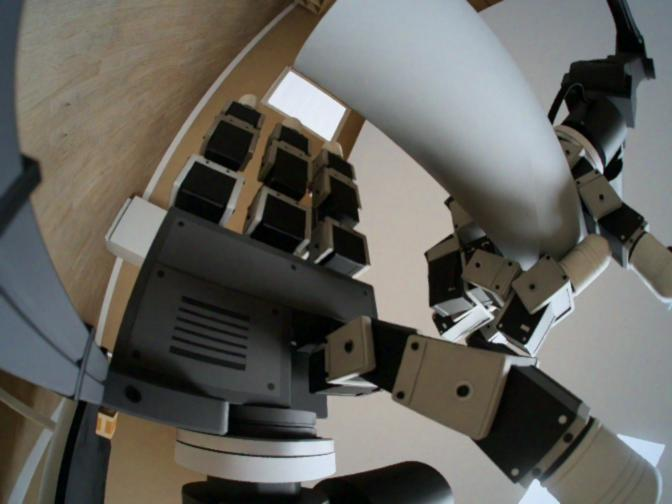

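>>> move --arm3 '{"target": [0.4000, -0.7200, 0.990, 0.7071, 0.0, 0.7071, 0.0], "speed": 0.2}' --cameras '["arm2_cam_wrist", "arm3_cam_wrist", "room_b"]'

>>> zoom_image --camera "room_b" --region '[420, 120, 600, 260]'

Scene clock: 3470.83 s.
Joint torques (N m): arm1=[-0.62 -21.13 9.54 1.77 0.53 0.02] | arm2=[-0.15 -19.96 13.08 2.81 -0.1 -0.33] | arm3=[-0.26 -18.14 6.2 3 -0.12 0.17]
Heat: arm1: hottest joint2_rad 36 °C; arm2: hottest joint3_rad 41 °C; arm3: hottest joint3_rad 34 °C.
move: arm3 done
Joint velocities: within noise
arm1, arm2: as last shown
arm1.index_mcp_current_ma: -7
arm1.index_pip_current_ma: 10
arm1.index_dip_current_ma: -13
arm1.middle_mcp_current_ma: -9
arm1.middle_abd_current_ma: 20
arm1.middle_pip_current_ma: -15
arm1.middle_dip_current_ma: -3
arm1.ring_mcp_current_ma: 8
arm1.ring_abd_current_ma: 18
arm1.ring_pip_current_ma: -15
arm1.ring_dip_current_ma: -2
arm1.thumb_cmc_current_ma: 34
arm1.thumb_axl_current_ma: 29
arm1.thumb_mcp_current_ma: -37
arm1.thumb_ipl_current_ma: -22
arm2.index_mcp_current_ma: 470
arm2.index_abd_current_ma: 54
arm2.index_pip_current_ma: 454
arm2.index_dip_current_ma: 457
arm2.middle_mcp_current_ma: -4
arm2.middle_abd_current_ma: 9
arm2.middle_pip_current_ma: 22
arm2.middle_dip_current_ma: 16
arm2.ring_mcp_current_ma: -14
arm2.ring_abd_current_ma: 17
arm2.ring_pip_current_ma: 11
arm2.ring_dip_current_ma: 9
arm2.thumb_cmc_current_ma: 103
arm2.thumb_axl_current_ma: -3
arm2.thumb_mcp_current_ma: 460
arm2.thumb_ipl_current_ma: -20
arm3.joint_positions: joint1_rad=-2.617 joint2_rad=+2.198 joint3_rad=+0.987 joint4_rad=+1.187 joint5_rad=-0.307 joint6_rad=-1.590 hand_index_mcp=+0.741 hand_index_abd=-0.031 hand_index_pip=+0.568 hand_index_dip=+0.689 hand_middle_mcp=+0.739 hand_middle_abd=-0.042 hand_middle_pip=+0.567 hand_middle_dip=+0.683 hand_ring_mcp=+0.740 hand_ring_abd=-0.050 hand_ring_pip=+0.569 hand_ring_dip=+0.689 hand_thumb_cmc=-0.596 hand_thumb_axl=+0.684 hand_thumb_mcp=+0.588 hand_thumb_ipl=+0.408 hand_current_limit=+0.600 hand_speed=-0.800
arm3.joint_status: not commanded
arm3.hand_state: goal,blocked,goal,goal,goal,blocked,goal,goal,goal,blocked,goal,goal,blocked,goal,goal,goal
arm3.index_mcp_current_ma: -6
arm3.index_abd_current_ma: 17
arm3.index_pip_current_ma: 12
arm3.index_dip_current_ma: -10
arm3.middle_mcp_current_ma: -6
arm3.middle_abd_current_ma: -16
arm3.middle_pip_current_ma: 2
arm3.middle_dip_current_ma: -9
arm3.ring_mcp_current_ma: 18
arm3.ring_abd_current_ma: -2
arm3.ring_pip_current_ma: -14
arm3.ring_dip_current_ma: -10
arm3.thumb_cmc_current_ma: 3
arm3.thumb_axl_current_ma: 10
arm3.thumb_mcp_current_ma: 1
arm3.thumb_ipl_current_ma: -2
arm3.hand_goal_index_mcp: 0.750
arm3.hand_goal_index_abd: 0.000
arm3.hand_goal_index_pip: 0.578
arm3.hand_goal_index_dip: 0.696
arm3.hand_goal_middle_mcp: 0.750
arm3.hand_goal_middle_abd: 0.000
arm3.hand_goal_middle_pip: 0.578
arm3.hand_goal_middle_dip: 0.696
arm3.hand_goal_ring_mcp: 0.750
arm3.hand_goal_ring_abd: 0.000
arm3.hand_goal_ring_pip: 0.578
arm3.hand_goal_ring_dip: 0.696
arm3.hand_goal_thumb_cmc: -0.550
arm3.hand_goal_thumb_axl: 0.678
arm3.hand_goal_thumb_mcp: 0.600
arm3.hand_goal_thumb_ipl: 0.400
arm3.hand: x=+0.3956 y=-0.7229 z=+0.9852 quat_wxyz=(+0.697, +0.002, +0.717, -0.005)
arm3.hand_target: x=+0.3998 y=-0.7199 z=+0.9901 quat_wxyz=(+0.707, +0.000, +0.707, +0.000)
arm3.hand_status: done (0.007 m and 1.7 deg from the pose sent, 0.138 m and 1.8 deg at the start)
arm2_cam_wrist: T_world_to_cam=[[-0.55275, 0.1428, -0.82102, 1.22907], [0.68176, 0.64406, -0.34698, 0.45741], [0.47924, -0.75153, -0.45336, 0.01725]] pos_world=[0.35926, -0.45714, 1.17562]
arm3_cam_wrist: T_world_to_cam=[[-0.01818, 0.58532, 0.81059, -0.33726], [-0.76791, -0.52737, 0.36358, -0.49497], [0.64029, -0.61586, 0.45907, -1.02759]] pos_world=[0.27174, -0.69647, 0.92508]

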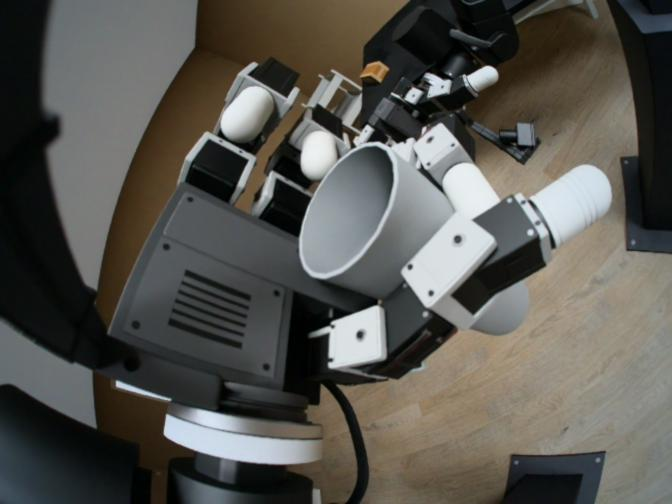

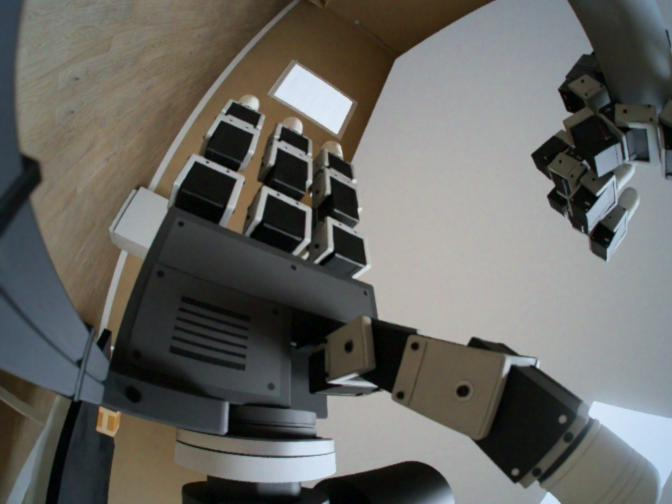

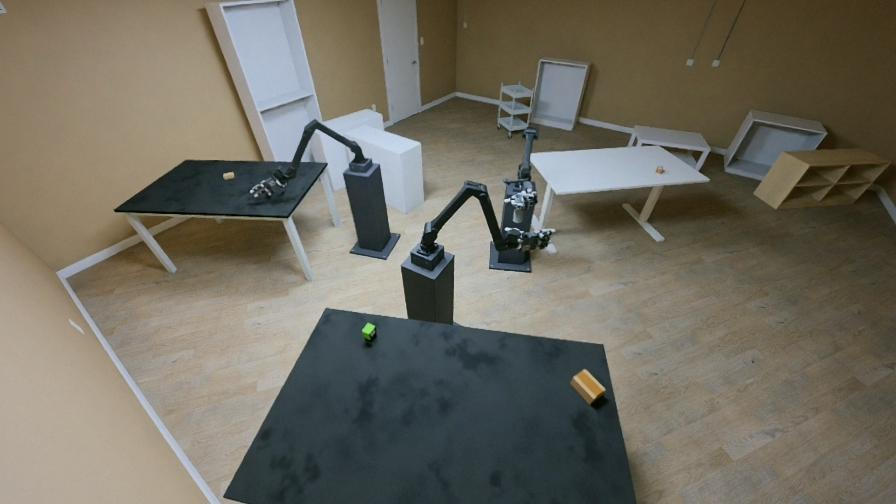

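Scaled by 2.800 from the camera's image (finer frame: 1280x720).

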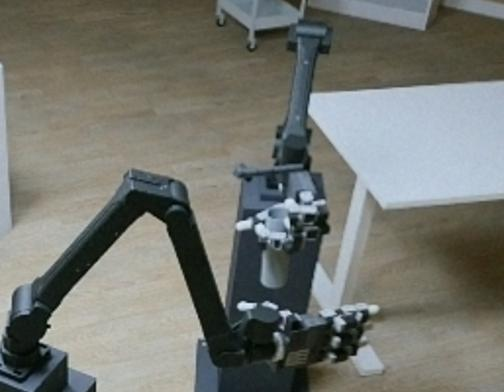

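>>> move --arm3 '{"joints": {"joint1_rad": -2.84}, "min_time_s": 2.0}' --arm2 '{"joints": {"joint1_rad": 0.2}, "min_time_s": 3.0}' --cameras '["arm2_cam_wrist", "room_b"]'

Scene clock: 3481.03 s.
Joint torques (N m): arm1=[-0.62 -21.19 9.52 1.78 0.53 0.02] | arm2=[0.56 -19.78 13.09 2.74 -0.05 -0.32] | arm3=[-0.85 -18.2 6.15 3 -0.05 0.17]
Heat: arm1: hottest joint2_rad 36 °C; arm2: hottest joint3_rad 42 °C; arm3: hottest joint3_rad 34 °C.
move: arm2 done; arm3 done
Joint velocities: within noise
arm1: as last shown
arm1.index_mcp_current_ma: -5
arm1.index_abd_current_ma: 8
arm1.index_pip_current_ma: -11
arm1.index_dip_current_ma: -12
arm1.middle_mcp_current_ma: -7
arm1.middle_abd_current_ma: 6
arm1.middle_pip_current_ma: -16
arm1.middle_dip_current_ma: -12
arm1.ring_mcp_current_ma: 10
arm1.ring_abd_current_ma: -2
arm1.ring_pip_current_ma: -12
arm1.ring_dip_current_ma: -4
arm1.thumb_cmc_current_ma: 32
arm1.thumb_axl_current_ma: 25
arm1.thumb_mcp_current_ma: -20
arm1.thumb_ipl_current_ma: -25
arm2.joint_positions: joint1_rad=+0.193 joint2_rad=+1.633 joint3_rad=+1.143 joint4_rad=+0.451 joint5_rad=-0.292 joint6_rad=+1.595 hand_index_mcp=-0.147 hand_index_abd=+0.049 hand_index_pip=-0.131 hand_index_dip=-0.199 hand_middle_mcp=+0.891 hand_middle_abd=+0.007 hand_middle_pip=-0.893 hand_middle_dip=-0.495 hand_ring_mcp=+0.748 hand_ring_abd=+0.008 hand_ring_pip=-0.895 hand_ring_dip=-0.497 hand_thumb_cmc=-0.481 hand_thumb_axl=+0.684 hand_thumb_mcp=-0.058 hand_thumb_ipl=+0.394 hand_current_limit=+0.680 hand_speed=-0.850
arm2.joint_status: all done
arm2.hand_state: blocked,blocked,blocked,blocked,overload,goal,goal,goal,goal,goal,goal,goal,blocked,goal,blocked,goal
arm2.index_mcp_current_ma: 466
arm2.index_abd_current_ma: 44
arm2.index_pip_current_ma: 461
arm2.index_dip_current_ma: 466
arm2.middle_mcp_current_ma: -13
arm2.middle_abd_current_ma: 10
arm2.middle_pip_current_ma: 17
arm2.middle_dip_current_ma: 0
arm2.ring_mcp_current_ma: -9
arm2.ring_abd_current_ma: 15
arm2.ring_pip_current_ma: 10
arm2.ring_dip_current_ma: 15
arm2.thumb_cmc_current_ma: 108
arm2.thumb_axl_current_ma: 11
arm2.thumb_mcp_current_ma: 456
arm2.thumb_ipl_current_ma: -9
arm2.hand_goal_index_mcp: -0.900
arm2.hand_goal_index_abd: 0.000
arm2.hand_goal_index_pip: -0.900
arm2.hand_goal_index_dip: -0.700
arm2.hand_goal_middle_mcp: 0.750
arm2.hand_goal_middle_abd: 0.000
arm2.hand_goal_middle_pip: -0.900
arm2.hand_goal_middle_dip: -0.500
arm2.hand_goal_ring_mcp: 0.750
arm2.hand_goal_ring_abd: 0.000
arm2.hand_goal_ring_pip: -0.900
arm2.hand_goal_ring_dip: -0.500
arm2.hand_goal_thumb_cmc: -0.550
arm2.hand_goal_thumb_axl: 0.678
arm2.hand_goal_thumb_mcp: -0.650
arm2.hand_goal_thumb_ipl: 0.400
arm2.hand: x=+0.5435 y=-0.6733 z=+1.1059 quat_wxyz=(+0.469, +0.510, -0.513, +0.506)
arm2.hand_target: x=+0.5468 y=-0.6788 z=+1.1705 quat_wxyz=(+0.502, +0.496, -0.477, +0.524)
arm2.hand_status: not commanded
arm3.joint_positions: joint1_rad=-2.839 joint2_rad=+2.198 joint3_rad=+0.987 joint4_rad=+1.187 joint5_rad=-0.308 joint6_rad=-1.590 hand_index_mcp=+0.741 hand_index_abd=-0.031 hand_index_pip=+0.566 hand_index_dip=+0.689 hand_middle_mcp=+0.739 hand_middle_abd=-0.042 hand_middle_pip=+0.565 hand_middle_dip=+0.683 hand_ring_mcp=+0.740 hand_ring_abd=-0.050 hand_ring_pip=+0.568 hand_ring_dip=+0.689 hand_thumb_cmc=-0.596 hand_thumb_axl=+0.684 hand_thumb_mcp=+0.588 hand_thumb_ipl=+0.408 hand_current_limit=+0.600 hand_speed=-0.800
arm3.joint_status: all done
arm3.hand_state: goal,blocked,goal,goal,goal,blocked,goal,goal,goal,blocked,goal,goal,blocked,goal,goal,goal
arm3.index_mcp_current_ma: 6
arm3.index_abd_current_ma: 14
arm3.index_pip_current_ma: 1
arm3.index_dip_current_ma: -4
arm3.middle_mcp_current_ma: -8
arm3.middle_abd_current_ma: -20
arm3.middle_pip_current_ma: 7
arm3.middle_dip_current_ma: -9
arm3.ring_mcp_current_ma: 13
arm3.ring_abd_current_ma: 1
arm3.ring_pip_current_ma: -1
arm3.ring_dip_current_ma: -1
arm3.thumb_cmc_current_ma: 4
arm3.thumb_axl_current_ma: 12
arm3.thumb_mcp_current_ma: 5
arm3.thumb_ipl_current_ma: -14
arm3.hand_goal_index_mcp: 0.750
arm3.hand_goal_index_abd: 0.000
arm3.hand_goal_index_pip: 0.578
arm3.hand_goal_index_dip: 0.696
arm3.hand_goal_middle_mcp: 0.750
arm3.hand_goal_middle_abd: 0.000
arm3.hand_goal_middle_pip: 0.578
arm3.hand_goal_middle_dip: 0.696
arm3.hand_goal_ring_mcp: 0.750
arm3.hand_goal_ring_abd: 0.000
arm3.hand_goal_ring_pip: 0.578
arm3.hand_goal_ring_dip: 0.696
arm3.hand_goal_thumb_cmc: -0.550
arm3.hand_goal_thumb_axl: 0.678
arm3.hand_goal_thumb_mcp: 0.600
arm3.hand_goal_thumb_ipl: 0.400
arm3.hand: x=+0.3628 y=-0.8660 z=+0.9842 quat_wxyz=(+0.692, +0.081, +0.713, -0.082)
arm3.hand_target: x=+0.3661 y=-0.8685 z=+0.9889 quat_wxyz=(+0.702, +0.080, +0.703, -0.081)
arm3.hand_status: not commanded
arm2_cam_wrist: T_world_to_cam=[[-0.56652, -0.02431, -0.82369, 1.2436], [0.46744, 0.81371, -0.34552, 0.61665], [0.67864, -0.58077, -0.44962, -0.13856]] pos_world=[0.51031, -0.55201, 1.1751]

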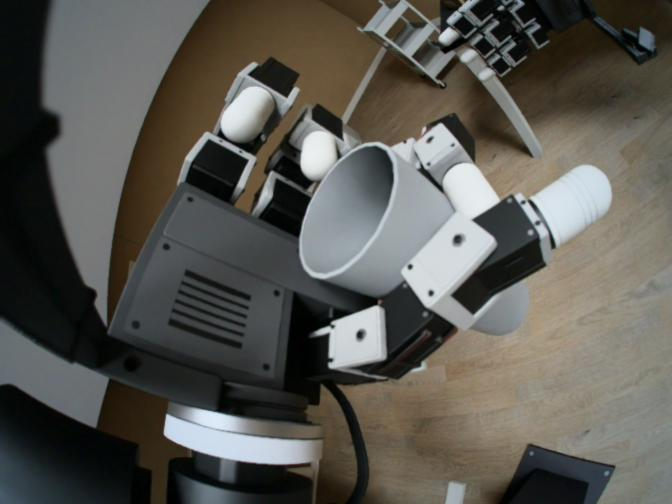

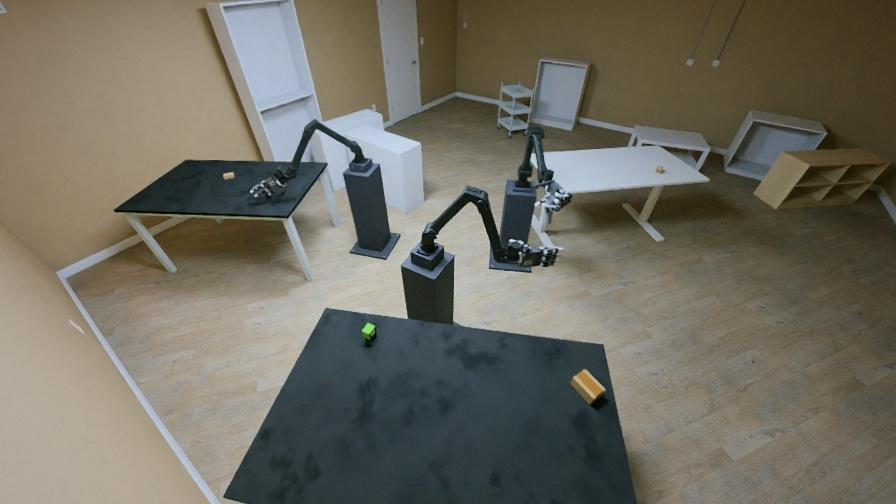

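>>> move --arm2 '{"joints": {"joint1_rad": 2.0}, "min_time_s": 8.0}' --cameras '["arm2_cam_wrist", "room_b", "room_a"]'

>>> zoom_image --camera "arm2_cam_wrist" --region '[280, 80, 672, 480]'

>>> zoom_image --camera "room_a" --region '[0, 60, 360, 400]'

Scene clock: 3491.27 s.
Joint torques (N m): arm1=[-0.62 -21.13 9.52 1.78 0.53 0.02] | arm2=[0.26 -19.72 13.14 2.71 -0.01 -0.37] | arm3=[-0.67 -18.26 6.17 2.97 -0.06 0.18]
Heat: arm1: hottest joint2_rad 36 °C; arm2: hottest joint3_rad 42 °C; arm3: hottest joint3_rad 34 °C.
move: arm2 done
Joint velocities: within noise
arm1, arm3: as last shown
arm1.index_mcp_current_ma: -8
arm1.index_abd_current_ma: 1
arm1.index_pip_current_ma: -4
arm1.index_dip_current_ma: -18
arm1.middle_mcp_current_ma: -11
arm1.middle_abd_current_ma: 23
arm1.middle_pip_current_ma: -15
arm1.middle_dip_current_ma: 6
arm1.ring_mcp_current_ma: 2
arm1.ring_abd_current_ma: 6
arm1.ring_pip_current_ma: -1
arm1.ring_dip_current_ma: 7
arm1.thumb_cmc_current_ma: 29
arm1.thumb_axl_current_ma: 28
arm1.thumb_mcp_current_ma: -22
arm1.thumb_ipl_current_ma: -27
arm2.joint_positions: joint1_rad=+2.001 joint2_rad=+1.633 joint3_rad=+1.143 joint4_rad=+0.451 joint5_rad=-0.293 joint6_rad=+1.597 hand_index_mcp=-0.147 hand_index_abd=+0.049 hand_index_pip=-0.131 hand_index_dip=-0.199 hand_middle_mcp=+0.891 hand_middle_abd=+0.007 hand_middle_pip=-0.893 hand_middle_dip=-0.495 hand_ring_mcp=+0.748 hand_ring_abd=+0.008 hand_ring_pip=-0.895 hand_ring_dip=-0.497 hand_thumb_cmc=-0.481 hand_thumb_axl=+0.684 hand_thumb_mcp=-0.058 hand_thumb_ipl=+0.394 hand_current_limit=+0.680 hand_speed=-0.850
arm2.joint_status: all done
arm2.hand_state: blocked,blocked,blocked,blocked,overload,goal,goal,goal,goal,goal,goal,goal,blocked,goal,blocked,goal
arm2.index_mcp_current_ma: 466
arm2.index_abd_current_ma: 38
arm2.index_pip_current_ma: 467
arm2.index_dip_current_ma: 457
arm2.middle_mcp_current_ma: 5
arm2.middle_abd_current_ma: 6
arm2.middle_pip_current_ma: 15
arm2.middle_dip_current_ma: 13
arm2.ring_mcp_current_ma: -17
arm2.ring_abd_current_ma: 10
arm2.ring_pip_current_ma: 11
arm2.ring_dip_current_ma: 0
arm2.thumb_cmc_current_ma: 109
arm2.thumb_axl_current_ma: -3
arm2.thumb_mcp_current_ma: 462
arm2.thumb_ipl_current_ma: -12
arm2.hand_goal_index_mcp: -0.900
arm2.hand_goal_index_abd: 0.000
arm2.hand_goal_index_pip: -0.900
arm2.hand_goal_index_dip: -0.700
arm2.hand_goal_middle_mcp: 0.750
arm2.hand_goal_middle_abd: 0.000
arm2.hand_goal_middle_pip: -0.900
arm2.hand_goal_middle_dip: -0.500
arm2.hand_goal_ring_mcp: 0.750
arm2.hand_goal_ring_abd: 0.000
arm2.hand_goal_ring_pip: -0.900
arm2.hand_goal_ring_dip: -0.500
arm2.hand_goal_thumb_cmc: -0.550
arm2.hand_goal_thumb_axl: 0.678
arm2.hand_goal_thumb_mcp: -0.650
arm2.hand_goal_thumb_ipl: 0.400
arm2.hand: x=+1.4691 y=-0.0381 z=+1.1176 quat_wxyz=(-0.111, +0.713, +0.080, +0.688)
arm2.hand_target: x=+1.4722 y=-0.0398 z=+1.1824 quat_wxyz=(-0.101, +0.675, +0.089, +0.726)
arm2.hand_status: not commanded
arm3.index_mcp_current_ma: -3
arm3.index_abd_current_ma: -3
arm3.index_pip_current_ma: 4
arm3.index_dip_current_ma: -3
arm3.middle_mcp_current_ma: -6
arm3.middle_abd_current_ma: -7
arm3.middle_pip_current_ma: -1
arm3.middle_dip_current_ma: -19
arm3.ring_mcp_current_ma: 11
arm3.ring_abd_current_ma: -8
arm3.ring_pip_current_ma: -9
arm3.ring_dip_current_ma: -11
arm3.thumb_cmc_current_ma: -4
arm3.thumb_axl_current_ma: 4
arm3.thumb_mcp_current_ma: 10
arm3.thumb_ipl_current_ma: -4
pictures: arm2_cam_wrist, room_a, room_b
arm2_cam_wrist: T_world_to_cam=[[0.17057, -0.53545, -0.82716, 0.69461], [-0.8949, 0.26714, -0.35747, 1.6651], [0.41237, 0.8012, -0.43362, 0.03336]] pos_world=[1.35787, -0.09961, 1.18424]

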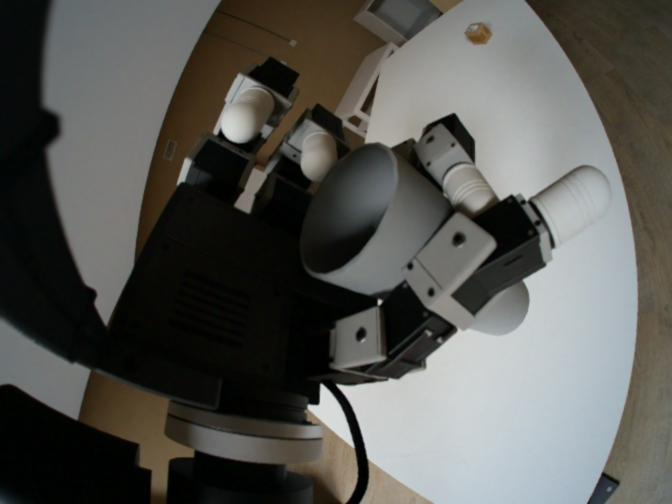

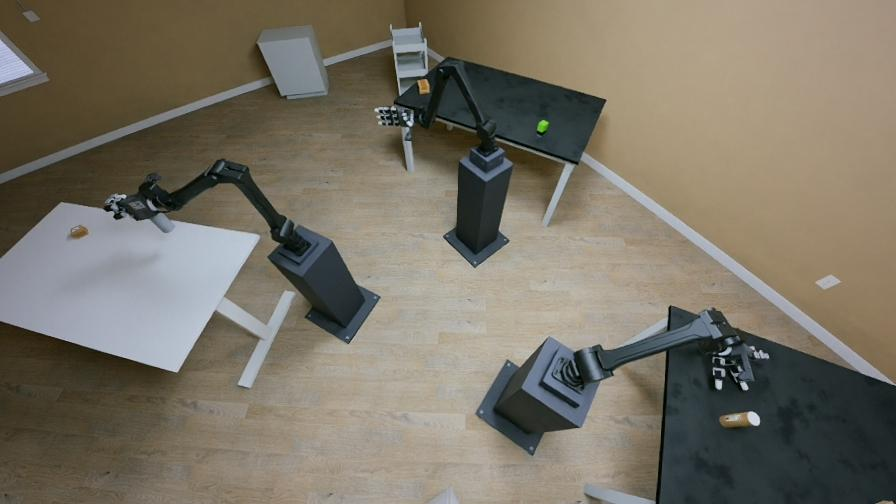

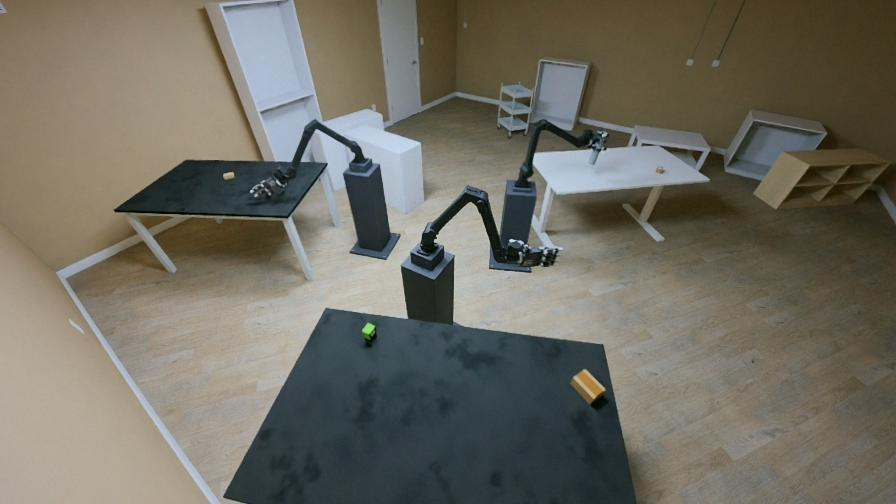

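Scaled by 1.260 from the camera's image (finer frame: 960x720).

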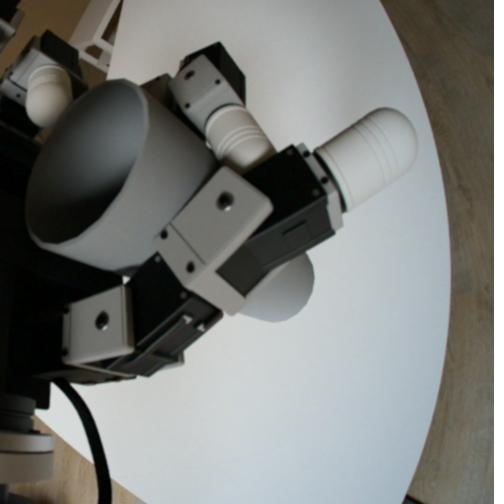

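Scaled by 1.400 from the camera's image (finer frame: 1280x720).

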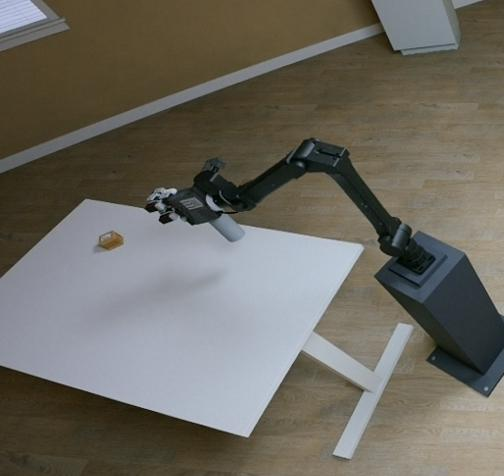

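>>> zoom_image --camera "room_b" --region '[560, 110, 640, 180]'

>>> zoom_image --camera "room_a" --region '[90, 160, 200, 250]'

Scaled by 6.300 from the camera's image (finer frame: 1280x720).

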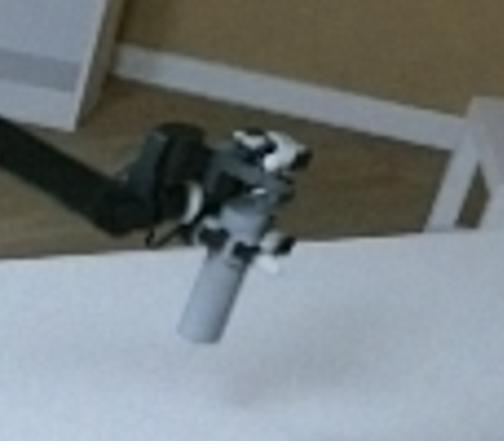

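Scaled by 4.582 from the camera's image (finer frame: 1280x720).

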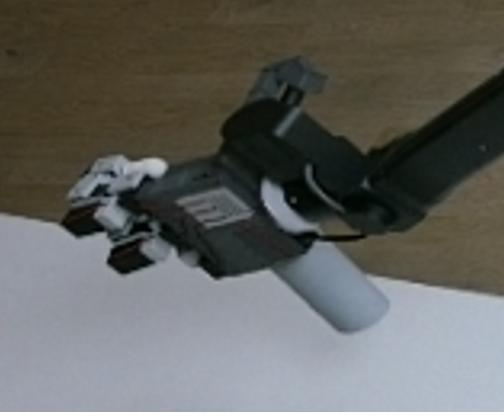

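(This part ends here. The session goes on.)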